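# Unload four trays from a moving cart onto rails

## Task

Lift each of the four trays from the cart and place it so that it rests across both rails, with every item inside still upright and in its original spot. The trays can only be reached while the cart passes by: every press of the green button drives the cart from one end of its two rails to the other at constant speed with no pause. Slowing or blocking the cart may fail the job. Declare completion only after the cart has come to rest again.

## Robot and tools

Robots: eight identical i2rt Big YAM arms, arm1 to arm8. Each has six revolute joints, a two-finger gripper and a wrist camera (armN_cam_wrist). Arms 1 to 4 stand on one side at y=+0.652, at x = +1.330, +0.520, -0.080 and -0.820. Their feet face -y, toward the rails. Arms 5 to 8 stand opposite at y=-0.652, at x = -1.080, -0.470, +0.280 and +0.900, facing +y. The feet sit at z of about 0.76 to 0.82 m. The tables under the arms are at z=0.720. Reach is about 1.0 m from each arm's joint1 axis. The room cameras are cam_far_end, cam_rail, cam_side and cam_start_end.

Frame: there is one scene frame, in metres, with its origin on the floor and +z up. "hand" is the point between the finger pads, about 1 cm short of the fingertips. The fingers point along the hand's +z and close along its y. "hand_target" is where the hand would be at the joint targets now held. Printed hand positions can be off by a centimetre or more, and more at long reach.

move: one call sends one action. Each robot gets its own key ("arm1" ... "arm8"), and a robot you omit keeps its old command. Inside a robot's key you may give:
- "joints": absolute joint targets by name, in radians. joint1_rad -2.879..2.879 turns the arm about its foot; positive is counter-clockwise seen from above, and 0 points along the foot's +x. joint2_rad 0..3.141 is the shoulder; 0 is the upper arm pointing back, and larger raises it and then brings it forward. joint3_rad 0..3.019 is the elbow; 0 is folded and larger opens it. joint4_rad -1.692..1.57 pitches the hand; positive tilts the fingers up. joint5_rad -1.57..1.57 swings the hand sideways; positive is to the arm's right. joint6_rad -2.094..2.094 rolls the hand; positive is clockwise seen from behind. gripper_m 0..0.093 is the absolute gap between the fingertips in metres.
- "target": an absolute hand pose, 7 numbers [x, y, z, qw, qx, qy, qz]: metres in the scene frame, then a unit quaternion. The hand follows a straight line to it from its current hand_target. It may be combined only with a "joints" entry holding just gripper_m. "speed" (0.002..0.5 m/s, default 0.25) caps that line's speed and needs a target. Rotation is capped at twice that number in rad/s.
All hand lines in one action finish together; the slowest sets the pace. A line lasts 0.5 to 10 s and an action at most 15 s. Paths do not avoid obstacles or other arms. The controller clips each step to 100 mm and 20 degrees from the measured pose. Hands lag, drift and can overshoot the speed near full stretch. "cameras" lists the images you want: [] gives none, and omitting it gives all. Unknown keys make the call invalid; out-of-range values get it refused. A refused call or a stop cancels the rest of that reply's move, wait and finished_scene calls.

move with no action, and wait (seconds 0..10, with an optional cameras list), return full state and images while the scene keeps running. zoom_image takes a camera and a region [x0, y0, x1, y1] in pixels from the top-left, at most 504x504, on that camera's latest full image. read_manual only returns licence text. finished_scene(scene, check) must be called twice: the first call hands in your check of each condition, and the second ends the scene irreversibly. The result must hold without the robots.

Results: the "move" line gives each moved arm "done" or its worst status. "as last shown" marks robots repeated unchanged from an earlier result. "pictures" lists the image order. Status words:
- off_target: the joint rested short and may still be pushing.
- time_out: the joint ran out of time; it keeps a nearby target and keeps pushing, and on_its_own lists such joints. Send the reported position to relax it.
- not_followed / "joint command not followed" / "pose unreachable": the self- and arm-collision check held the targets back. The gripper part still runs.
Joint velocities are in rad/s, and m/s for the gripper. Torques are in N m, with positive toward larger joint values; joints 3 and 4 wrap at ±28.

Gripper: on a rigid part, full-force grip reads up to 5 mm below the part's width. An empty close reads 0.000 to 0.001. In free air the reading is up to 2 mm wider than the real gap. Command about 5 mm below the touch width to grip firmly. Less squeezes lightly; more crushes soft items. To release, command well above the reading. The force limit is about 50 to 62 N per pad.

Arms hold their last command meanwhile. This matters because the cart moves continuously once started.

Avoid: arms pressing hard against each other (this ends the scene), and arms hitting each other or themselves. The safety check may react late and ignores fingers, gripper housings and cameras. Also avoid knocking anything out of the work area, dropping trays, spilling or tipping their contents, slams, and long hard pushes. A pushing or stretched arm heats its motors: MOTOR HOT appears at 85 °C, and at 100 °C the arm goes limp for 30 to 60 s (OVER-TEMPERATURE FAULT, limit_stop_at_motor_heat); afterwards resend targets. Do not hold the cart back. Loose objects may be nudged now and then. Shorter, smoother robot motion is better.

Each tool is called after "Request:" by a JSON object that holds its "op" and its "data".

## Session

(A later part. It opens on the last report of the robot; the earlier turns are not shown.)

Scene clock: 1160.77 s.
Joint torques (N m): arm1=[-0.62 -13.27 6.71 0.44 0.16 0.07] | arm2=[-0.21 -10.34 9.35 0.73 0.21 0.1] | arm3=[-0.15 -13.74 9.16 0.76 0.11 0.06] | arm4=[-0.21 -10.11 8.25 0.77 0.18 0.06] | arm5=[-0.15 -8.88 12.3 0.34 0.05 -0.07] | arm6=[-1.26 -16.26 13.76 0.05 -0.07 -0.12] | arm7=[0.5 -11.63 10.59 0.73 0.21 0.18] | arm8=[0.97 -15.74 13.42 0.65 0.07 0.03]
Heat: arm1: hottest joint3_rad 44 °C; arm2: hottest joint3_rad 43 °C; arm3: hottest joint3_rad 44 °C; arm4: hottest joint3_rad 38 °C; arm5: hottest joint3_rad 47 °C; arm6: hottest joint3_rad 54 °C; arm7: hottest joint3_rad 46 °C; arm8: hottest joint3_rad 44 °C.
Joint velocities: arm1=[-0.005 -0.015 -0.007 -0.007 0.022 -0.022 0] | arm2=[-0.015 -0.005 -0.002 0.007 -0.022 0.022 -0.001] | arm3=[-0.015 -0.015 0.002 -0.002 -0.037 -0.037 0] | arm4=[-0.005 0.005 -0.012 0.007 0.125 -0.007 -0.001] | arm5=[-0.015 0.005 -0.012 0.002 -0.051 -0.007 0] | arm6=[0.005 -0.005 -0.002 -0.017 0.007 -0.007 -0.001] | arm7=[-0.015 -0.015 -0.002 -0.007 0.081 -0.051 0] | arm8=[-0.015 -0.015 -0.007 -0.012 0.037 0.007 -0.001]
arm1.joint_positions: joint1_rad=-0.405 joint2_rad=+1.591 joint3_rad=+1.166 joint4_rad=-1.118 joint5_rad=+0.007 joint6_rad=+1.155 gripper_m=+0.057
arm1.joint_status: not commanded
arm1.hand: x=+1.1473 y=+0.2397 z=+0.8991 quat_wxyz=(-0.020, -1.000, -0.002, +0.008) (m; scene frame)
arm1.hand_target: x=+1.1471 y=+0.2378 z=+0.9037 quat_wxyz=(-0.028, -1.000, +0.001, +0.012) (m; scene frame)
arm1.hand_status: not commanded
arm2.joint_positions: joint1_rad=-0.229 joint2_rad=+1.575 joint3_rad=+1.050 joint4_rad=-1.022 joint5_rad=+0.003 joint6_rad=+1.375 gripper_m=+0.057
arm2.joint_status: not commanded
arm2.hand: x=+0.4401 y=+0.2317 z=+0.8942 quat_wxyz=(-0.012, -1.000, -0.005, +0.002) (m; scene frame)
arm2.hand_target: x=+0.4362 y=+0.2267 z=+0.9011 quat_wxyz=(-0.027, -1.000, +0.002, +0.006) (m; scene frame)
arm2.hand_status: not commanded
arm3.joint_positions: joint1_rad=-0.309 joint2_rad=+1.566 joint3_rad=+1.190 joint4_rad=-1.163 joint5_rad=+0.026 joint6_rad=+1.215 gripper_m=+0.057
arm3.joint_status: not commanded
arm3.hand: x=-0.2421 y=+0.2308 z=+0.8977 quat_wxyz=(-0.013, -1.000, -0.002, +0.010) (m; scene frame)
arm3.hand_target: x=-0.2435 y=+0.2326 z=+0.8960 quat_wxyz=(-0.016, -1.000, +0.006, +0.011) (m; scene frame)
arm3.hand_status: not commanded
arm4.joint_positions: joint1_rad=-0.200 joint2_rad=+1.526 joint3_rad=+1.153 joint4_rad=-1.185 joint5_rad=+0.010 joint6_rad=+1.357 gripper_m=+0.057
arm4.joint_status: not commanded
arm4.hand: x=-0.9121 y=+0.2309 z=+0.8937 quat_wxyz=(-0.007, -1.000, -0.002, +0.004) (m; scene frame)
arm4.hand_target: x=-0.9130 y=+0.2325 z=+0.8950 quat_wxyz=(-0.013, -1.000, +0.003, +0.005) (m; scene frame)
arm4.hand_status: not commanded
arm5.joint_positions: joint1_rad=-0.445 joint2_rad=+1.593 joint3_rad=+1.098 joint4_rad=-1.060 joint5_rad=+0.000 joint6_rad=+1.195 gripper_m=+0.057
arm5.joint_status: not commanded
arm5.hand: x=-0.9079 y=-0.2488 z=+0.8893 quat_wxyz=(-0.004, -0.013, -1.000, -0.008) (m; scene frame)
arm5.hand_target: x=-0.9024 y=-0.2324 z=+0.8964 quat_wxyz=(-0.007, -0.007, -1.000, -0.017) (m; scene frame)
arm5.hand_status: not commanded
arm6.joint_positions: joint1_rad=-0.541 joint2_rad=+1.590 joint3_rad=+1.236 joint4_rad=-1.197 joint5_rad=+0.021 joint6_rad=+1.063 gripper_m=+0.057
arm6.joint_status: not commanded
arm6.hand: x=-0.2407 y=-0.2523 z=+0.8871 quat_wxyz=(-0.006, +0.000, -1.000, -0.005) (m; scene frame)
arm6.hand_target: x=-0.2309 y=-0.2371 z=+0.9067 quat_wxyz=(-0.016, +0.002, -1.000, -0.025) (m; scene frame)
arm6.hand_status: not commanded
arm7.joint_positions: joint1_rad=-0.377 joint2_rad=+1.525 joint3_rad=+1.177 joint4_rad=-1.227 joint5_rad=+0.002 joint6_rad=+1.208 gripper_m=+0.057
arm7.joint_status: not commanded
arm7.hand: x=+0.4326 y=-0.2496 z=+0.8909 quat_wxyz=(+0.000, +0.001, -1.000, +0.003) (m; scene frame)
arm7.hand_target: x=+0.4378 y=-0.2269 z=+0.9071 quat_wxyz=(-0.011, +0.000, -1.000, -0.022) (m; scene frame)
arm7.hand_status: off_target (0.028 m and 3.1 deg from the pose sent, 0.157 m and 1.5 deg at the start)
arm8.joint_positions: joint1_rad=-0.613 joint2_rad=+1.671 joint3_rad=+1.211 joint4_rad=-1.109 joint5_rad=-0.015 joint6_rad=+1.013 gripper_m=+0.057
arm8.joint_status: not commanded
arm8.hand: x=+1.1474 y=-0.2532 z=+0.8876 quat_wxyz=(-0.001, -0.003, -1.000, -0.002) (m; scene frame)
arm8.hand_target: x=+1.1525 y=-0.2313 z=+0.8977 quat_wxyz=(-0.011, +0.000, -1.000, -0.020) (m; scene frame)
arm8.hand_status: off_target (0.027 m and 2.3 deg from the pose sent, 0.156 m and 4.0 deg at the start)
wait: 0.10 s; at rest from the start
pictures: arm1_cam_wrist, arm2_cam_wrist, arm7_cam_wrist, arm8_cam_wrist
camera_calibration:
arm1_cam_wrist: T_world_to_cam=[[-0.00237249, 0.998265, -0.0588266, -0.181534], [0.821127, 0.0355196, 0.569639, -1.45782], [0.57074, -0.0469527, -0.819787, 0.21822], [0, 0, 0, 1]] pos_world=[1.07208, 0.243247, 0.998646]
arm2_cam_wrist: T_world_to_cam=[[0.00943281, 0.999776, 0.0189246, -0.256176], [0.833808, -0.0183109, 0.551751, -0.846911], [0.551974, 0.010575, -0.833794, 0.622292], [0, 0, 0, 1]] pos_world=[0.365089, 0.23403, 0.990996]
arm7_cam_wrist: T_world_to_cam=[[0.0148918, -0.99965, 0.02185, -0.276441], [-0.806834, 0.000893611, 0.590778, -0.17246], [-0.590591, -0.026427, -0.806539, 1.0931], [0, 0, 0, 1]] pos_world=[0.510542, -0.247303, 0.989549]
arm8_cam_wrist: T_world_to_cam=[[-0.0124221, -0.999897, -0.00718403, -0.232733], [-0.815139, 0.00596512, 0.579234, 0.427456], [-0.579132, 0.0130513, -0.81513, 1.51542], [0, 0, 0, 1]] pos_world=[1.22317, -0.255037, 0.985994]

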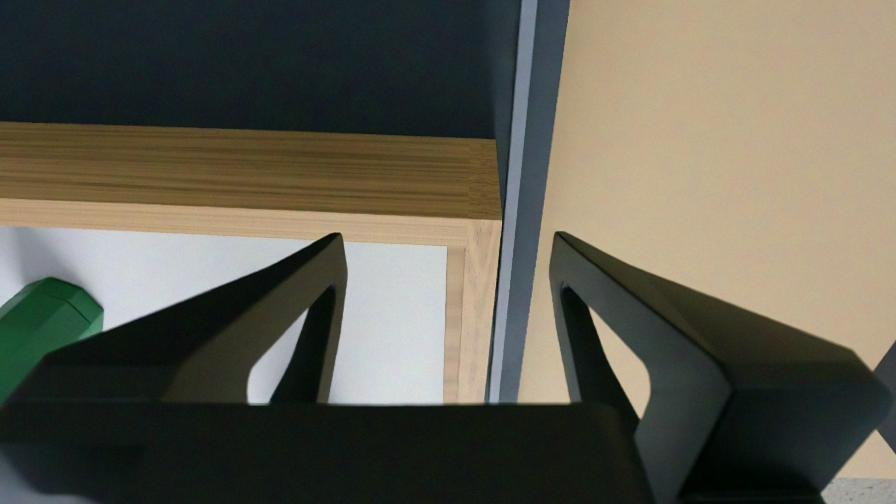

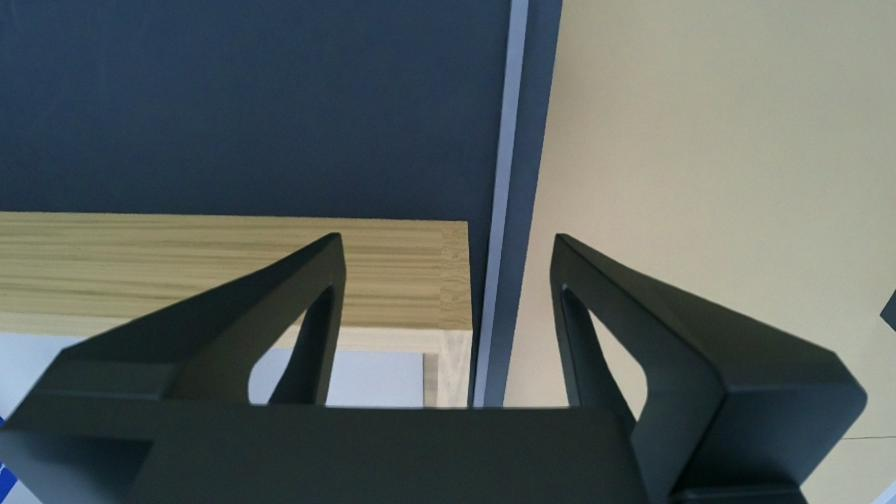

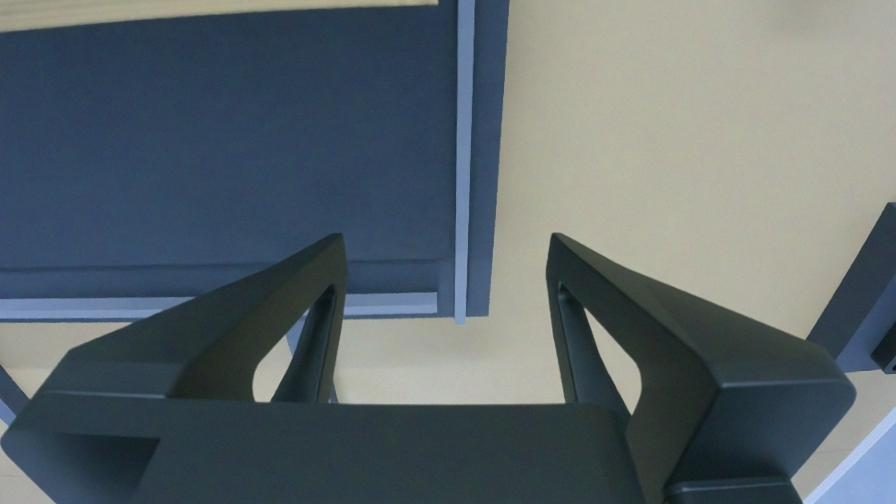

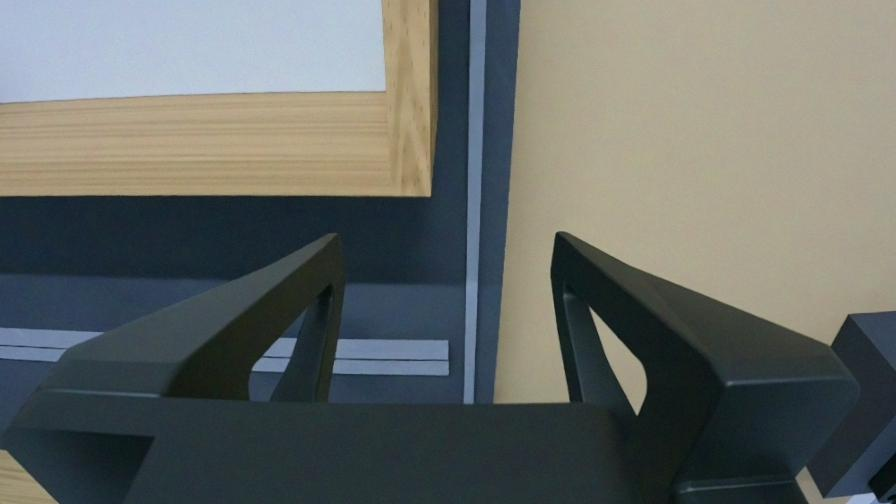

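Request:
{"op": "wait", "data": {"seconds": 10, "cameras": []}}

Request:
{"op": "wait", "data": {"seconds": 8.5, "cameras": ["arm1_cam_wrist", "arm2_cam_wrist", "arm3_cam_wrist", "arm4_cam_wrist", "arm5_cam_wrist", "arm6_cam_wrist", "arm7_cam_wrist", "arm8_cam_wrist"]}}

Scene clock: 1180.30 s.
Joint torques (N m): arm1=[-0.73 -13.8 6.68 0.39 0.14 0.08] | arm2=[0.09 -10.17 9.31 0.79 0.17 0.06] | arm3=[-0.15 -13.8 9.16 0.76 0.11 0.06] | arm4=[-0.09 -10.17 8.28 0.77 0.19 0.06] | arm5=[0.56 -8.76 12.19 0.49 0 -0.1] | arm6=[-1.26 -16.26 13.76 0.05 -0.07 -0.12] | arm7=[0.56 -11.63 10.58 0.73 0.2 0.18] | arm8=[0.97 -15.74 13.44 0.65 0.07 0.02]
Heat: arm1: hottest joint3_rad 44 °C; arm2: hottest joint3_rad 43 °C; arm3: hottest joint3_rad 43 °C; arm4: hottest joint3_rad 38 °C; arm5: hottest joint3_rad 48 °C; arm6: hottest joint3_rad 54 °C; arm7: hottest joint3_rad 47 °C; arm8: hottest joint3_rad 45 °C.
Joint velocities: arm1=[0.005 -0.005 0.002 0.007 0.037 0.022 0.001] | arm2=[-0.005 0.015 -0.017 -0.027 -0.095 0.007 -0.001] | arm3=[0.005 0.005 -0.007 -0.002 0.037 0.007 0.001] | arm4=[-0.015 -0.015 -0.012 0.007 -0.022 0.007 -0.001] | arm5=[-0.015 -0.015 0.012 0.007 0.066 0.007 0.001] | arm6=[0.005 0.005 0.002 0.002 0.037 0.022 0] | arm7=[0.005 -0.005 0.012 0.002 0.066 -0.051 -0.002] | arm8=[-0.005 -0.015 -0.007 -0.002 0.007 0.007 0.001]
arm1.joint_positions: joint1_rad=-0.405 joint2_rad=+1.591 joint3_rad=+1.166 joint4_rad=-1.118 joint5_rad=+0.007 joint6_rad=+1.155 gripper_m=+0.057
arm1.joint_status: not commanded
arm1.hand: x=+1.1473 y=+0.2397 z=+0.8991 quat_wxyz=(-0.020, -1.000, -0.002, +0.008) (m; scene frame)
arm1.hand_target: x=+1.1471 y=+0.2378 z=+0.9037 quat_wxyz=(-0.028, -1.000, +0.001, +0.012) (m; scene frame)
arm1.hand_status: not commanded
arm2.joint_positions: joint1_rad=-0.229 joint2_rad=+1.575 joint3_rad=+1.050 joint4_rad=-1.022 joint5_rad=+0.003 joint6_rad=+1.375 gripper_m=+0.057
arm2.joint_status: not commanded
arm2.hand: x=+0.4400 y=+0.2317 z=+0.8942 quat_wxyz=(-0.012, -1.000, -0.005, +0.002) (m; scene frame)
arm2.hand_target: x=+0.4361 y=+0.2267 z=+0.9011 quat_wxyz=(-0.027, -1.000, +0.002, +0.006) (m; scene frame)
arm2.hand_status: not commanded
arm3.joint_positions: joint1_rad=-0.309 joint2_rad=+1.566 joint3_rad=+1.190 joint4_rad=-1.163 joint5_rad=+0.026 joint6_rad=+1.215 gripper_m=+0.057
arm3.joint_status: not commanded
arm3.hand: x=-0.2421 y=+0.2308 z=+0.8977 quat_wxyz=(-0.013, -1.000, -0.002, +0.010) (m; scene frame)
arm3.hand_target: x=-0.2435 y=+0.2326 z=+0.8960 quat_wxyz=(-0.016, -1.000, +0.006, +0.011) (m; scene frame)
arm3.hand_status: not commanded
arm4.joint_positions: joint1_rad=-0.200 joint2_rad=+1.526 joint3_rad=+1.153 joint4_rad=-1.185 joint5_rad=+0.010 joint6_rad=+1.357 gripper_m=+0.057
arm4.joint_status: not commanded
arm4.hand: x=-0.9121 y=+0.2309 z=+0.8937 quat_wxyz=(-0.007, -1.000, -0.002, +0.004) (m; scene frame)
arm4.hand_target: x=-0.9130 y=+0.2325 z=+0.8950 quat_wxyz=(-0.013, -1.000, +0.003, +0.005) (m; scene frame)
arm4.hand_status: not commanded
arm5.joint_positions: joint1_rad=-0.445 joint2_rad=+1.593 joint3_rad=+1.098 joint4_rad=-1.060 joint5_rad=+0.000 joint6_rad=+1.195 gripper_m=+0.057
arm5.joint_status: not commanded
arm5.hand: x=-0.9079 y=-0.2488 z=+0.8893 quat_wxyz=(-0.004, -0.013, -1.000, -0.008) (m; scene frame)
arm5.hand_target: x=-0.9024 y=-0.2324 z=+0.8964 quat_wxyz=(-0.007, -0.007, -1.000, -0.017) (m; scene frame)
arm5.hand_status: not commanded
arm6.joint_positions: joint1_rad=-0.541 joint2_rad=+1.590 joint3_rad=+1.236 joint4_rad=-1.197 joint5_rad=+0.021 joint6_rad=+1.063 gripper_m=+0.057
arm6.joint_status: not commanded
arm6.hand: x=-0.2407 y=-0.2523 z=+0.8871 quat_wxyz=(-0.006, +0.000, -1.000, -0.005) (m; scene frame)
arm6.hand_target: x=-0.2309 y=-0.2371 z=+0.9067 quat_wxyz=(-0.016, +0.002, -1.000, -0.025) (m; scene frame)
arm6.hand_status: not commanded
arm7.joint_positions: joint1_rad=-0.377 joint2_rad=+1.525 joint3_rad=+1.177 joint4_rad=-1.227 joint5_rad=+0.002 joint6_rad=+1.208 gripper_m=+0.057
arm7.joint_status: not commanded
arm7.hand: x=+0.4326 y=-0.2496 z=+0.8909 quat_wxyz=(+0.000, +0.001, -1.000, +0.003) (m; scene frame)
arm7.hand_target: x=+0.4378 y=-0.2269 z=+0.9071 quat_wxyz=(-0.011, +0.000, -1.000, -0.022) (m; scene frame)
arm7.hand_status: off_target (0.028 m and 3.1 deg from the pose sent, 0.157 m and 1.5 deg at the start)
arm8.joint_positions: joint1_rad=-0.613 joint2_rad=+1.671 joint3_rad=+1.211 joint4_rad=-1.109 joint5_rad=-0.015 joint6_rad=+1.014 gripper_m=+0.057
arm8.joint_status: not commanded
arm8.hand: x=+1.1474 y=-0.2532 z=+0.8876 quat_wxyz=(-0.001, -0.003, -1.000, -0.002) (m; scene frame)
arm8.hand_target: x=+1.1525 y=-0.2313 z=+0.8977 quat_wxyz=(-0.011, +0.000, -1.000, -0.020) (m; scene frame)
arm8.hand_status: off_target (0.027 m and 2.3 deg from the pose sent, 0.156 m and 4.0 deg at the start)
wait: 10.00 s; at rest from the start
pictures: none
No camera images: "cameras" was empty.

Scene clock: 1188.80 s.
Joint torques (N m): arm1=[-0.73 -13.98 6.86 0.47 0.16 0.09] | arm2=[0.38 -10.81 9.44 0.79 0.24 0.06] | arm3=[-0.09 -13.8 9.16 0.75 0.11 0.06] | arm4=[-0.32 -10.34 8.23 0.79 0.17 0.05] | arm5=[0.32 -8.41 12.38 0.29 -0.01 -0.11] | arm6=[-1.2 -16.32 13.76 0.05 -0.07 -0.12] | arm7=[0.56 -11.58 10.58 0.72 0.2 0.18] | arm8=[0.85 -15.85 13.45 0.64 0.07 0.03]
Heat: arm1: hottest joint3_rad 44 °C; arm2: hottest joint3_rad 43 °C; arm3: hottest joint3_rad 43 °C; arm4: hottest joint3_rad 37 °C; arm5: hottest joint3_rad 48 °C; arm6: hottest joint3_rad 54 °C; arm7: hottest joint3_rad 47 °C; arm8: hottest joint3_rad 46 °C.
Joint velocities: arm1=[-0.005 -0.005 -0.022 -0.007 0.066 -0.037 0.001] | arm2=[-0.015 -0.015 0.007 -0.032 -0.051 0.037 0.001] | arm3=[-0.005 0.015 -0.012 -0.027 0.051 -0.007 0] | arm4=[-0.005 -0.015 0.012 -0.007 -0.007 0.022 -0.001] | arm5=[0.005 -0.005 0.002 -0.012 0.007 0.022 0] | arm6=[-0.005 0.005 -0.012 0.002 -0.007 -0.022 0] | arm7=[-0.024 -0.005 -0.002 0.007 -0.007 -0.037 -0.002] | arm8=[-0.015 -0.005 -0.002 0.002 0.037 -0.007 0.001]
arm1.joint_positions: joint1_rad=-0.405 joint2_rad=+1.591 joint3_rad=+1.166 joint4_rad=-1.118 joint5_rad=+0.007 joint6_rad=+1.155 gripper_m=+0.057
arm1.joint_status: not commanded
arm1.hand: x=+1.1473 y=+0.2397 z=+0.8991 quat_wxyz=(-0.020, -1.000, -0.002, +0.008) (m; scene frame)
arm1.hand_target: x=+1.1471 y=+0.2378 z=+0.9037 quat_wxyz=(-0.028, -1.000, +0.001, +0.012) (m; scene frame)
arm1.hand_status: not commanded
arm2.joint_positions: joint1_rad=-0.229 joint2_rad=+1.575 joint3_rad=+1.050 joint4_rad=-1.022 joint5_rad=+0.003 joint6_rad=+1.375 gripper_m=+0.057
arm2.joint_status: not commanded
arm2.hand: x=+0.4400 y=+0.2317 z=+0.8942 quat_wxyz=(-0.012, -1.000, -0.005, +0.002) (m; scene frame)
arm2.hand_target: x=+0.4361 y=+0.2267 z=+0.9011 quat_wxyz=(-0.027, -1.000, +0.002, +0.006) (m; scene frame)
arm2.hand_status: not commanded
arm3.joint_positions: joint1_rad=-0.309 joint2_rad=+1.566 joint3_rad=+1.190 joint4_rad=-1.163 joint5_rad=+0.026 joint6_rad=+1.215 gripper_m=+0.057
arm3.joint_status: not commanded
arm3.hand: x=-0.2421 y=+0.2308 z=+0.8977 quat_wxyz=(-0.013, -1.000, -0.002, +0.010) (m; scene frame)
arm3.hand_target: x=-0.2435 y=+0.2326 z=+0.8960 quat_wxyz=(-0.016, -1.000, +0.006, +0.011) (m; scene frame)
arm3.hand_status: not commanded
arm4.joint_positions: joint1_rad=-0.200 joint2_rad=+1.526 joint3_rad=+1.153 joint4_rad=-1.185 joint5_rad=+0.010 joint6_rad=+1.357 gripper_m=+0.057
arm4.joint_status: not commanded
arm4.hand: x=-0.9121 y=+0.2309 z=+0.8937 quat_wxyz=(-0.007, -1.000, -0.002, +0.004) (m; scene frame)
arm4.hand_target: x=-0.9130 y=+0.2325 z=+0.8950 quat_wxyz=(-0.013, -1.000, +0.003, +0.005) (m; scene frame)
arm4.hand_status: not commanded
arm5.joint_positions: joint1_rad=-0.445 joint2_rad=+1.593 joint3_rad=+1.098 joint4_rad=-1.060 joint5_rad=+0.000 joint6_rad=+1.195 gripper_m=+0.057
arm5.joint_status: not commanded
arm5.hand: x=-0.9079 y=-0.2488 z=+0.8893 quat_wxyz=(-0.004, -0.013, -1.000, -0.008) (m; scene frame)
arm5.hand_target: x=-0.9024 y=-0.2324 z=+0.8964 quat_wxyz=(-0.007, -0.007, -1.000, -0.017) (m; scene frame)
arm5.hand_status: not commanded
arm6.joint_positions: joint1_rad=-0.541 joint2_rad=+1.590 joint3_rad=+1.236 joint4_rad=-1.197 joint5_rad=+0.021 joint6_rad=+1.063 gripper_m=+0.057
arm6.joint_status: not commanded
arm6.hand: x=-0.2407 y=-0.2523 z=+0.8871 quat_wxyz=(-0.006, +0.000, -1.000, -0.005) (m; scene frame)
arm6.hand_target: x=-0.2309 y=-0.2371 z=+0.9067 quat_wxyz=(-0.016, +0.002, -1.000, -0.025) (m; scene frame)
arm6.hand_status: not commanded
arm7.joint_positions: joint1_rad=-0.377 joint2_rad=+1.525 joint3_rad=+1.177 joint4_rad=-1.227 joint5_rad=+0.002 joint6_rad=+1.208 gripper_m=+0.057
arm7.joint_status: not commanded
arm7.hand: x=+0.4326 y=-0.2496 z=+0.8909 quat_wxyz=(+0.000, +0.001, -1.000, +0.003) (m; scene frame)
arm7.hand_target: x=+0.4378 y=-0.2269 z=+0.9071 quat_wxyz=(-0.011, +0.000, -1.000, -0.022) (m; scene frame)
arm7.hand_status: off_target (0.028 m and 3.1 deg from the pose sent, 0.157 m and 1.5 deg at the start)
arm8.joint_positions: joint1_rad=-0.613 joint2_rad=+1.671 joint3_rad=+1.211 joint4_rad=-1.109 joint5_rad=-0.015 joint6_rad=+1.014 gripper_m=+0.057
arm8.joint_status: not commanded
arm8.hand: x=+1.1474 y=-0.2532 z=+0.8876 quat_wxyz=(-0.001, -0.003, -1.000, -0.002) (m; scene frame)
arm8.hand_target: x=+1.1525 y=-0.2313 z=+0.8977 quat_wxyz=(-0.011, +0.000, -1.000, -0.020) (m; scene frame)
arm8.hand_status: off_target (0.027 m and 2.3 deg from the pose sent, 0.156 m and 4.0 deg at the start)
wait: 8.50 s; at rest by 0.27 s
pictures: arm1_cam_wrist, arm2_cam_wrist, arm3_cam_wrist, arm4_cam_wrist, arm5_cam_wrist, arm6_cam_wrist, arm7_cam_wrist, arm8_cam_wrist
camera_calibration:
arm1_cam_wrist: T_world_to_cam=[[-0.00237249, 0.998265, -0.0588266, -0.181534], [0.821127, 0.0355196, 0.569639, -1.45782], [0.57074, -0.0469527, -0.819787, 0.21822], [0, 0, 0, 1]] pos_world=[1.07208, 0.243247, 0.998646]
arm2_cam_wrist: T_world_to_cam=[[0.00944923, 0.999775, 0.0189914, -0.256254], [0.834015, -0.0183575, 0.551437, -0.846657], [0.551662, 0.0106284, -0.834, 0.622637], [0, 0, 0, 1]] pos_world=[0.365061, 0.234036, 0.991024]
arm3_cam_wrist: T_world_to_cam=[[0.00307859, 0.999915, -0.0126969, -0.218876], [0.770652, 0.00571881, 0.637231, -0.391337], [0.637249, -0.0117466, -0.770568, 0.97251], [0, 0, 0, 1]] pos_world=[-0.317473, 0.232519, 0.995978]
arm4_cam_wrist: T_world_to_cam=[[-0.00313815, 0.999982, 0.00517014, -0.239769], [0.846678, -0.0000940604, 0.532106, 0.306675], [0.532096, 0.00604727, -0.846662, 1.35935], [0, 0, 0, 1]] pos_world=[-0.98371, 0.231573, 0.988963]
arm5_cam_wrist: T_world_to_cam=[[-0.0246729, -0.999418, -0.0235643, -0.250015], [-0.810019, 0.00617169, 0.586372, -1.25115], [-0.585885, 0.033555, -0.809699, 0.320455], [0, 0, 0, 1]] pos_world=[-0.831876, -0.2529, 0.987223]
arm6_cam_wrist: T_world_to_cam=[[-0.000704587, -0.999551, -0.0299461, -0.222669], [-0.817896, -0.016654, 0.575125, -0.705377], [-0.575366, 0.024898, -0.817517, 0.717476], [0, 0, 0, 1]] pos_world=[-0.164271, -0.25218, 0.985561]
arm7_cam_wrist: T_world_to_cam=[[0.0148918, -0.99965, 0.02185, -0.276441], [-0.806834, 0.000893611, 0.590778, -0.17246], [-0.590591, -0.026427, -0.806539, 1.0931], [0, 0, 0, 1]] pos_world=[0.510542, -0.247303, 0.989549]
arm8_cam_wrist: T_world_to_cam=[[-0.0128035, -0.999892, -0.00718509, -0.232293], [-0.815136, 0.00627545, 0.579235, 0.427529], [-0.579128, 0.0132731, -0.815129, 1.51547], [0, 0, 0, 1]] pos_world=[1.22317, -0.255066, 0.985994]

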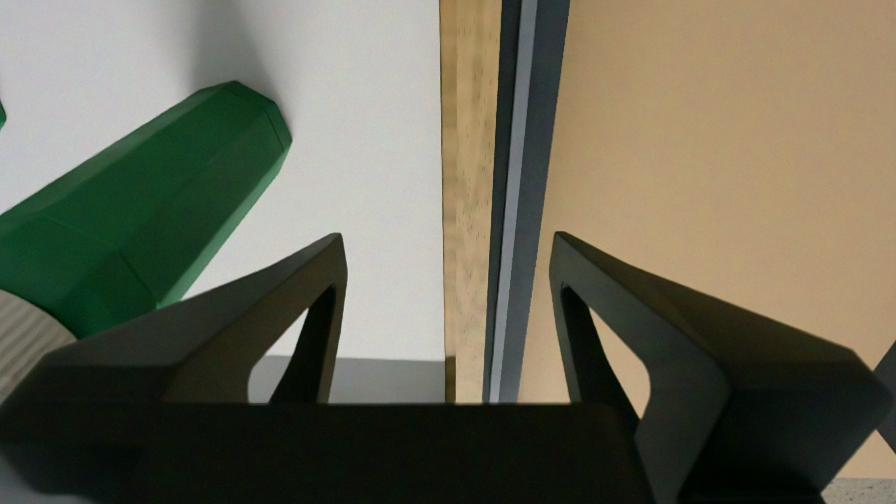

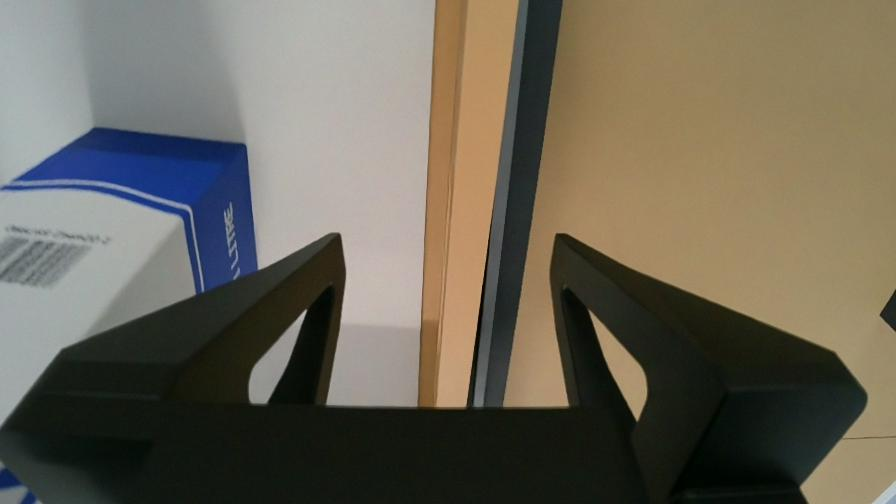

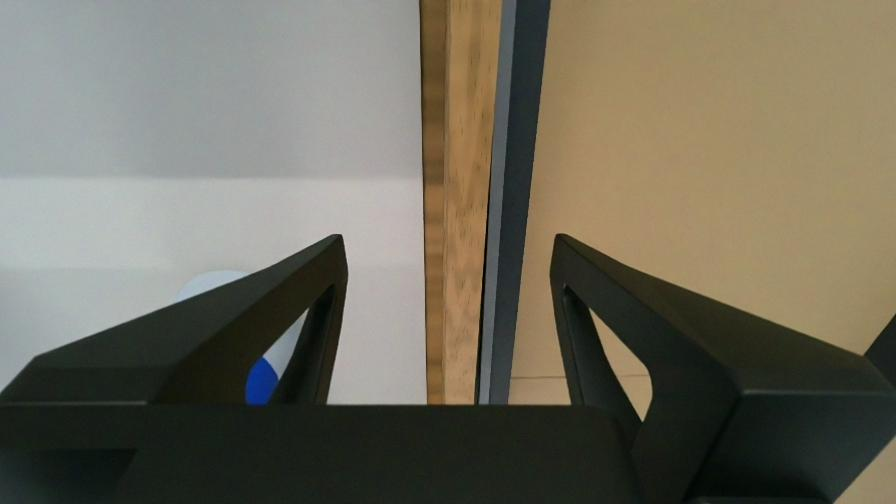

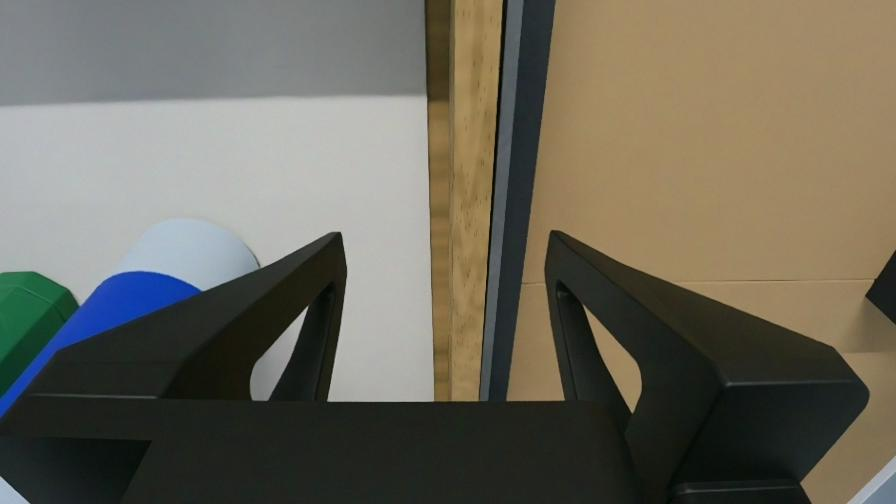

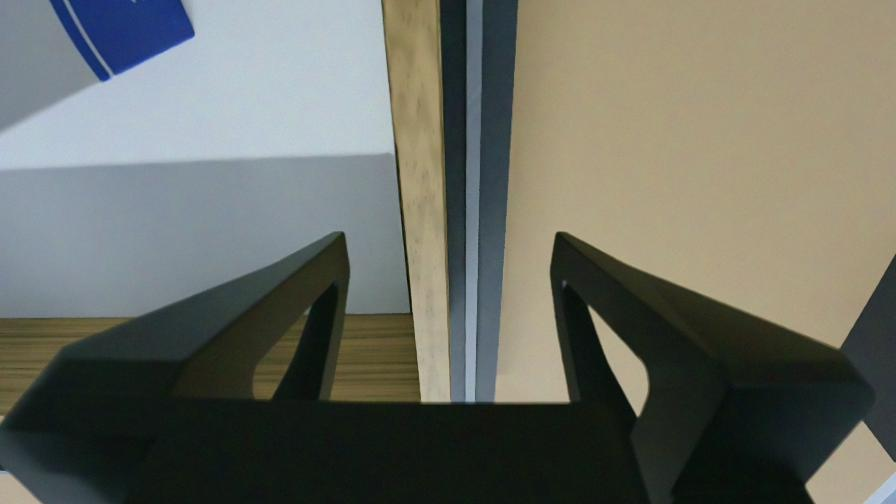

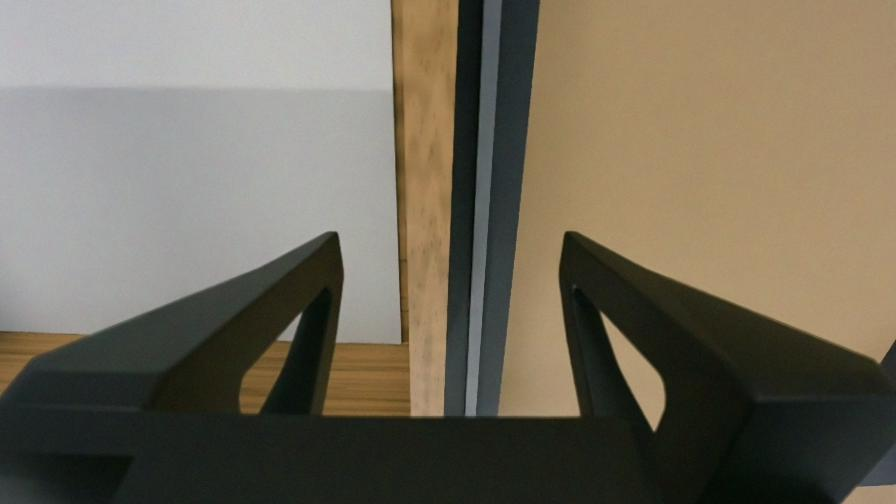

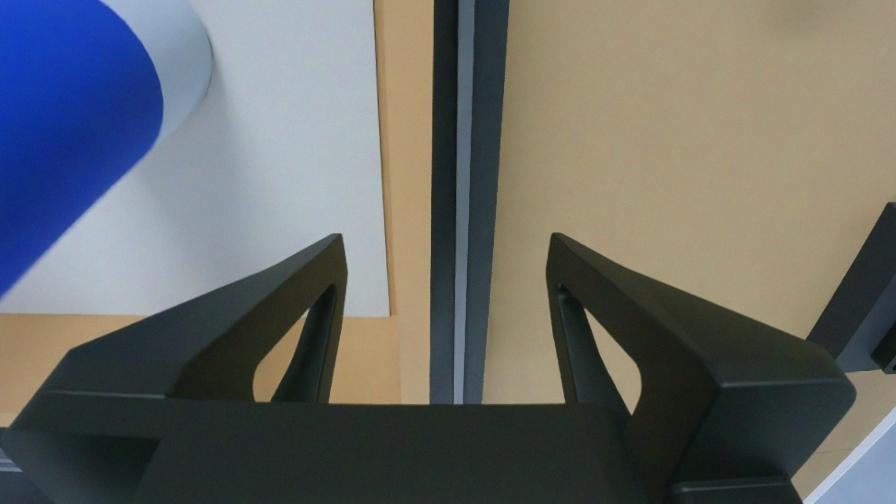

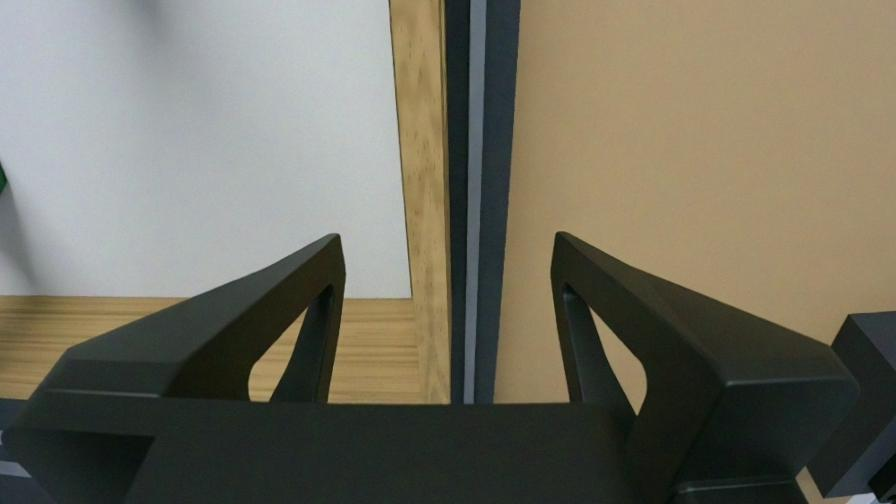

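Request:
{"op": "move", "data": {"cameras": ["cam_rail"]}}

Scene clock: 1210.60 s.
Joint torques (N m): arm1=[-1.2 -14.04 6.76 0.34 0.13 0.07] | arm2=[0.38 -10.52 9.4 0.73 0.21 0.07] | arm3=[-0.15 -13.8 9.16 0.76 0.11 0.06] | arm4=[-0.26 -10.05 8.2 0.8 0.17 0.04] | arm5=[-0.32 -8.76 12.29 0.31 0 -0.11] | arm6=[-1.26 -16.26 13.75 0.05 -0.07 -0.12] | arm7=[0.56 -11.58 10.58 0.73 0.2 0.19] | arm8=[0.85 -15.74 13.38 0.64 0.07 0.03]
Heat: arm1: hottest joint3_rad 43 °C; arm2: hottest joint3_rad 42 °C; arm3: hottest joint3_rad 43 °C; arm4: hottest joint3_rad 37 °C; arm5: hottest joint3_rad 49 °C; arm6: hottest joint3_rad 55 °C; arm7: hottest joint3_rad 48 °C; arm8: hottest joint3_rad 46 °C.
Joint velocities: arm1=[-0.015 0.005 -0.002 -0.002 0.051 -0.007 0.001] | arm2=[-0.015 -0.005 -0.017 -0.017 -0.037 0.007 -0.001] | arm3=[0.005 -0.005 -0.017 0.012 -0.051 -0.066 0] | arm4=[-0.005 -0.005 -0.032 0.007 0.022 0.022 -0.001] | arm5=[-0.015 -0.005 -0.017 0.002 -0.037 0.051 -0.001] | arm6=[-0.024 -0.024 -0.007 -0.012 -0.007 -0.051 0.001] | arm7=[-0.015 -0.005 0.017 0.032 -0.007 0.007 0] | arm8=[-0.005 -0.015 -0.002 0.002 -0.051 -0.051 0]
arm1.joint_positions: joint1_rad=-0.405 joint2_rad=+1.591 joint3_rad=+1.166 joint4_rad=-1.118 joint5_rad=+0.007 joint6_rad=+1.155 gripper_m=+0.057
arm1.joint_status: not commanded
arm1.hand: x=+1.1473 y=+0.2397 z=+0.8991 quat_wxyz=(-0.020, -1.000, -0.002, +0.008) (m; scene frame)
arm1.hand_target: x=+1.1471 y=+0.2378 z=+0.9037 quat_wxyz=(-0.028, -1.000, +0.001, +0.012) (m; scene frame)
arm1.hand_status: not commanded
arm2.joint_positions: joint1_rad=-0.229 joint2_rad=+1.575 joint3_rad=+1.050 joint4_rad=-1.022 joint5_rad=+0.003 joint6_rad=+1.375 gripper_m=+0.057
arm2.joint_status: not commanded
arm2.hand: x=+0.4400 y=+0.2317 z=+0.8942 quat_wxyz=(-0.012, -1.000, -0.005, +0.002) (m; scene frame)
arm2.hand_target: x=+0.4361 y=+0.2267 z=+0.9011 quat_wxyz=(-0.027, -1.000, +0.002, +0.006) (m; scene frame)
arm2.hand_status: not commanded
arm3.joint_positions: joint1_rad=-0.309 joint2_rad=+1.566 joint3_rad=+1.190 joint4_rad=-1.163 joint5_rad=+0.026 joint6_rad=+1.215 gripper_m=+0.057
arm3.joint_status: not commanded
arm3.hand: x=-0.2421 y=+0.2308 z=+0.8977 quat_wxyz=(-0.013, -1.000, -0.002, +0.010) (m; scene frame)
arm3.hand_target: x=-0.2435 y=+0.2326 z=+0.8960 quat_wxyz=(-0.016, -1.000, +0.006, +0.011) (m; scene frame)
arm3.hand_status: not commanded
arm4.joint_positions: joint1_rad=-0.200 joint2_rad=+1.526 joint3_rad=+1.153 joint4_rad=-1.185 joint5_rad=+0.010 joint6_rad=+1.357 gripper_m=+0.057
arm4.joint_status: not commanded
arm4.hand: x=-0.9121 y=+0.2309 z=+0.8937 quat_wxyz=(-0.007, -1.000, -0.002, +0.004) (m; scene frame)
arm4.hand_target: x=-0.9130 y=+0.2325 z=+0.8950 quat_wxyz=(-0.013, -1.000, +0.003, +0.005) (m; scene frame)
arm4.hand_status: not commanded
arm5.joint_positions: joint1_rad=-0.445 joint2_rad=+1.593 joint3_rad=+1.098 joint4_rad=-1.060 joint5_rad=+0.000 joint6_rad=+1.195 gripper_m=+0.057
arm5.joint_status: not commanded
arm5.hand: x=-0.9079 y=-0.2488 z=+0.8893 quat_wxyz=(-0.004, -0.013, -1.000, -0.008) (m; scene frame)
arm5.hand_target: x=-0.9024 y=-0.2324 z=+0.8964 quat_wxyz=(-0.007, -0.007, -1.000, -0.017) (m; scene frame)
arm5.hand_status: not commanded
arm6.joint_positions: joint1_rad=-0.541 joint2_rad=+1.590 joint3_rad=+1.236 joint4_rad=-1.197 joint5_rad=+0.021 joint6_rad=+1.063 gripper_m=+0.057
arm6.joint_status: not commanded
arm6.hand: x=-0.2407 y=-0.2523 z=+0.8871 quat_wxyz=(-0.006, +0.000, -1.000, -0.005) (m; scene frame)
arm6.hand_target: x=-0.2309 y=-0.2371 z=+0.9067 quat_wxyz=(-0.016, +0.002, -1.000, -0.025) (m; scene frame)
arm6.hand_status: not commanded
arm7.joint_positions: joint1_rad=-0.377 joint2_rad=+1.525 joint3_rad=+1.177 joint4_rad=-1.227 joint5_rad=+0.002 joint6_rad=+1.208 gripper_m=+0.057
arm7.joint_status: not commanded
arm7.hand: x=+0.4326 y=-0.2496 z=+0.8909 quat_wxyz=(+0.000, +0.001, -1.000, +0.003) (m; scene frame)
arm7.hand_target: x=+0.4378 y=-0.2269 z=+0.9071 quat_wxyz=(-0.011, +0.000, -1.000, -0.022) (m; scene frame)
arm7.hand_status: off_target (0.028 m and 3.1 deg from the pose sent, 0.157 m and 1.5 deg at the start)
arm8.joint_positions: joint1_rad=-0.613 joint2_rad=+1.671 joint3_rad=+1.211 joint4_rad=-1.109 joint5_rad=-0.015 joint6_rad=+1.014 gripper_m=+0.057
arm8.joint_status: not commanded
arm8.hand: x=+1.1474 y=-0.2532 z=+0.8876 quat_wxyz=(-0.001, -0.003, -1.000, -0.002) (m; scene frame)
arm8.hand_target: x=+1.1525 y=-0.2313 z=+0.8977 quat_wxyz=(-0.011, +0.000, -1.000, -0.020) (m; scene frame)
arm8.hand_status: off_target (0.027 m and 2.3 deg from the pose sent, 0.156 m and 4.0 deg at the start)
pictures: cam_rail

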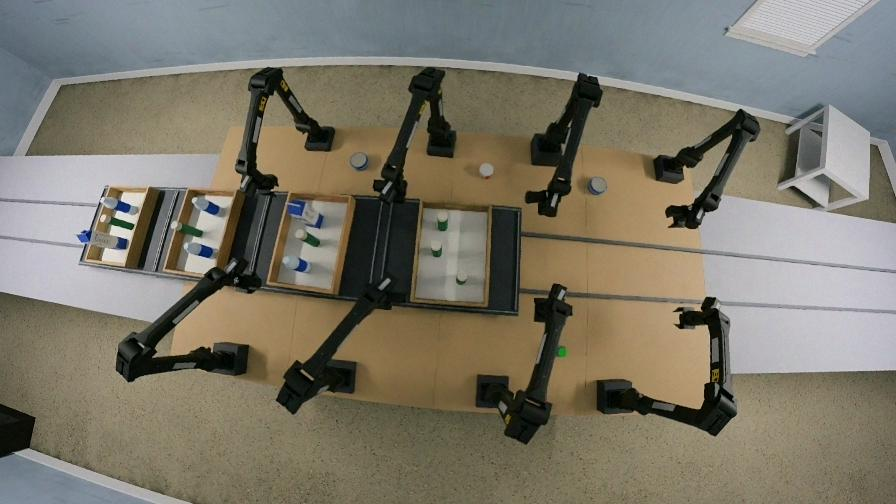

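Request:
{"op": "wait", "data": {"seconds": 10, "cameras": ["cam_start_end"]}}

Request:
{"op": "zoom_image", "data": {"camera": "cam_start_end", "region": [250, 180, 650, 400]}}

Scene clock: 1230.60 s.
Joint torques (N m): arm1=[-0.56 -14.1 6.54 0.53 0.18 0.16] | arm2=[0.21 -10.52 9.31 0.8 0.23 0.07] | arm3=[-0.15 -13.8 9.16 0.76 0.11 0.06] | arm4=[-0.5 -10.23 8.28 0.81 0.15 0.05] | arm5=[0.32 -8.76 12.34 0.35 -0.01 -0.15] | arm6=[-1.32 -16.26 13.76 0.05 -0.07 -0.12] | arm7=[0.56 -11.63 10.58 0.76 0.21 0.18] | arm8=[0.79 -15.56 13.46 0.64 0.06 0.04]
Heat: arm1: hottest joint3_rad 43 °C; arm2: hottest joint3_rad 42 °C; arm3: hottest joint3_rad 43 °C; arm4: hottest joint3_rad 37 °C; arm5: hottest joint3_rad 49 °C; arm6: hottest joint3_rad 55 °C; arm7: hottest joint3_rad 48 °C; arm8: hottest joint3_rad 47 °C.
Joint velocities: arm1=[-0.005 -0.005 0.012 0.012 0.007 0.022 -0.003] | arm2=[-0.015 -0.005 -0.012 0.017 0.007 0.007 -0.001] | arm3=[-0.005 -0.015 -0.007 0.012 -0.022 -0.007 -0.001] | arm4=[-0.015 0.005 0.002 0.007 -0.037 -0.007 -0.001] | arm5=[-0.005 -0.005 0.002 -0.002 -0.007 -0.007 0] | arm6=[0.005 -0.015 -0.007 -0.007 -0.051 0.007 0] | arm7=[-0.015 0.015 0.007 -0.012 0.037 0.066 0] | arm8=[0.005 -0.005 -0.007 0.017 -0.007 -0.095 0.001]
arm1.joint_positions: joint1_rad=-0.405 joint2_rad=+1.591 joint3_rad=+1.166 joint4_rad=-1.118 joint5_rad=+0.007 joint6_rad=+1.155 gripper_m=+0.057
arm1.joint_status: not commanded
arm1.hand: x=+1.1473 y=+0.2397 z=+0.8991 quat_wxyz=(-0.020, -1.000, -0.002, +0.008) (m; scene frame)
arm1.hand_target: x=+1.1471 y=+0.2378 z=+0.9037 quat_wxyz=(-0.028, -1.000, +0.001, +0.012) (m; scene frame)
arm1.hand_status: not commanded
arm2.joint_positions: joint1_rad=-0.229 joint2_rad=+1.575 joint3_rad=+1.050 joint4_rad=-1.022 joint5_rad=+0.003 joint6_rad=+1.375 gripper_m=+0.057
arm2.joint_status: not commanded
arm2.hand: x=+0.4400 y=+0.2317 z=+0.8942 quat_wxyz=(-0.012, -1.000, -0.005, +0.002) (m; scene frame)
arm2.hand_target: x=+0.4361 y=+0.2267 z=+0.9011 quat_wxyz=(-0.027, -1.000, +0.002, +0.006) (m; scene frame)
arm2.hand_status: not commanded
arm3.joint_positions: joint1_rad=-0.309 joint2_rad=+1.566 joint3_rad=+1.190 joint4_rad=-1.163 joint5_rad=+0.026 joint6_rad=+1.215 gripper_m=+0.057
arm3.joint_status: not commanded
arm3.hand: x=-0.2421 y=+0.2308 z=+0.8977 quat_wxyz=(-0.013, -1.000, -0.002, +0.010) (m; scene frame)
arm3.hand_target: x=-0.2435 y=+0.2326 z=+0.8960 quat_wxyz=(-0.016, -1.000, +0.006, +0.011) (m; scene frame)
arm3.hand_status: not commanded
arm4.joint_positions: joint1_rad=-0.200 joint2_rad=+1.526 joint3_rad=+1.153 joint4_rad=-1.185 joint5_rad=+0.010 joint6_rad=+1.357 gripper_m=+0.057
arm4.joint_status: not commanded
arm4.hand: x=-0.9121 y=+0.2309 z=+0.8937 quat_wxyz=(-0.007, -1.000, -0.002, +0.004) (m; scene frame)
arm4.hand_target: x=-0.9130 y=+0.2325 z=+0.8950 quat_wxyz=(-0.013, -1.000, +0.003, +0.005) (m; scene frame)
arm4.hand_status: not commanded
arm5.joint_positions: joint1_rad=-0.445 joint2_rad=+1.593 joint3_rad=+1.098 joint4_rad=-1.060 joint5_rad=+0.000 joint6_rad=+1.195 gripper_m=+0.057
arm5.joint_status: not commanded
arm5.hand: x=-0.9079 y=-0.2488 z=+0.8893 quat_wxyz=(-0.004, -0.013, -1.000, -0.008) (m; scene frame)
arm5.hand_target: x=-0.9024 y=-0.2324 z=+0.8964 quat_wxyz=(-0.007, -0.007, -1.000, -0.017) (m; scene frame)
arm5.hand_status: not commanded
arm6.joint_positions: joint1_rad=-0.541 joint2_rad=+1.590 joint3_rad=+1.236 joint4_rad=-1.197 joint5_rad=+0.021 joint6_rad=+1.063 gripper_m=+0.057
arm6.joint_status: not commanded
arm6.hand: x=-0.2407 y=-0.2523 z=+0.8871 quat_wxyz=(-0.006, +0.000, -1.000, -0.005) (m; scene frame)
arm6.hand_target: x=-0.2309 y=-0.2371 z=+0.9067 quat_wxyz=(-0.016, +0.002, -1.000, -0.025) (m; scene frame)
arm6.hand_status: not commanded
arm7.joint_positions: joint1_rad=-0.377 joint2_rad=+1.525 joint3_rad=+1.177 joint4_rad=-1.227 joint5_rad=+0.002 joint6_rad=+1.208 gripper_m=+0.057
arm7.joint_status: not commanded
arm7.hand: x=+0.4326 y=-0.2496 z=+0.8909 quat_wxyz=(+0.000, +0.001, -1.000, +0.003) (m; scene frame)
arm7.hand_target: x=+0.4378 y=-0.2269 z=+0.9071 quat_wxyz=(-0.011, +0.000, -1.000, -0.022) (m; scene frame)
arm7.hand_status: off_target (0.028 m and 3.1 deg from the pose sent, 0.157 m and 1.5 deg at the start)
arm8.joint_positions: joint1_rad=-0.613 joint2_rad=+1.671 joint3_rad=+1.211 joint4_rad=-1.109 joint5_rad=-0.015 joint6_rad=+1.014 gripper_m=+0.057
arm8.joint_status: not commanded
arm8.hand: x=+1.1474 y=-0.2532 z=+0.8876 quat_wxyz=(-0.001, -0.003, -1.000, -0.002) (m; scene frame)
arm8.hand_target: x=+1.1525 y=-0.2313 z=+0.8977 quat_wxyz=(-0.011, +0.000, -1.000, -0.020) (m; scene frame)
arm8.hand_status: off_target (0.027 m and 2.3 deg from the pose sent, 0.156 m and 4.0 deg at the start)
wait: 10.00 s; at rest from the start
pictures: cam_start_end

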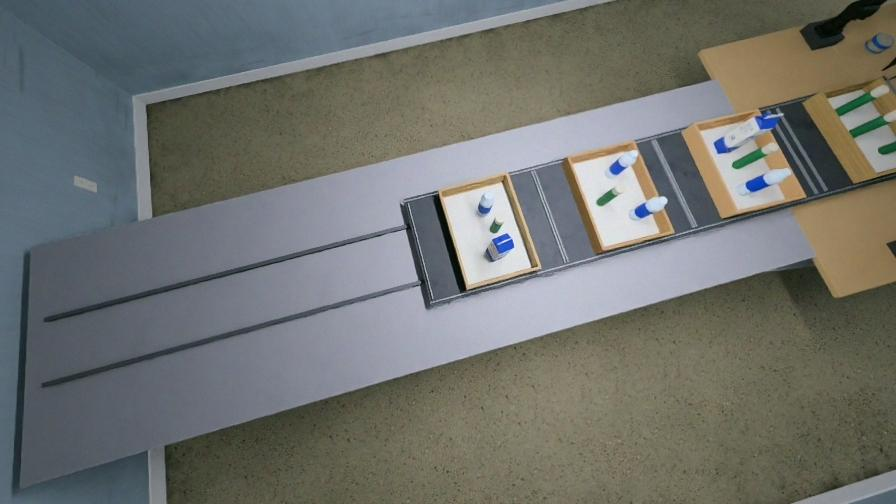

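Scaled by 1.260 from the camera's 896x504 image, which has a finer 1280x720 frame.

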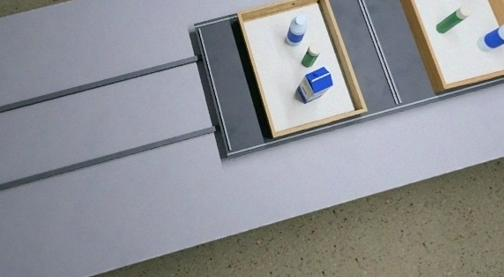

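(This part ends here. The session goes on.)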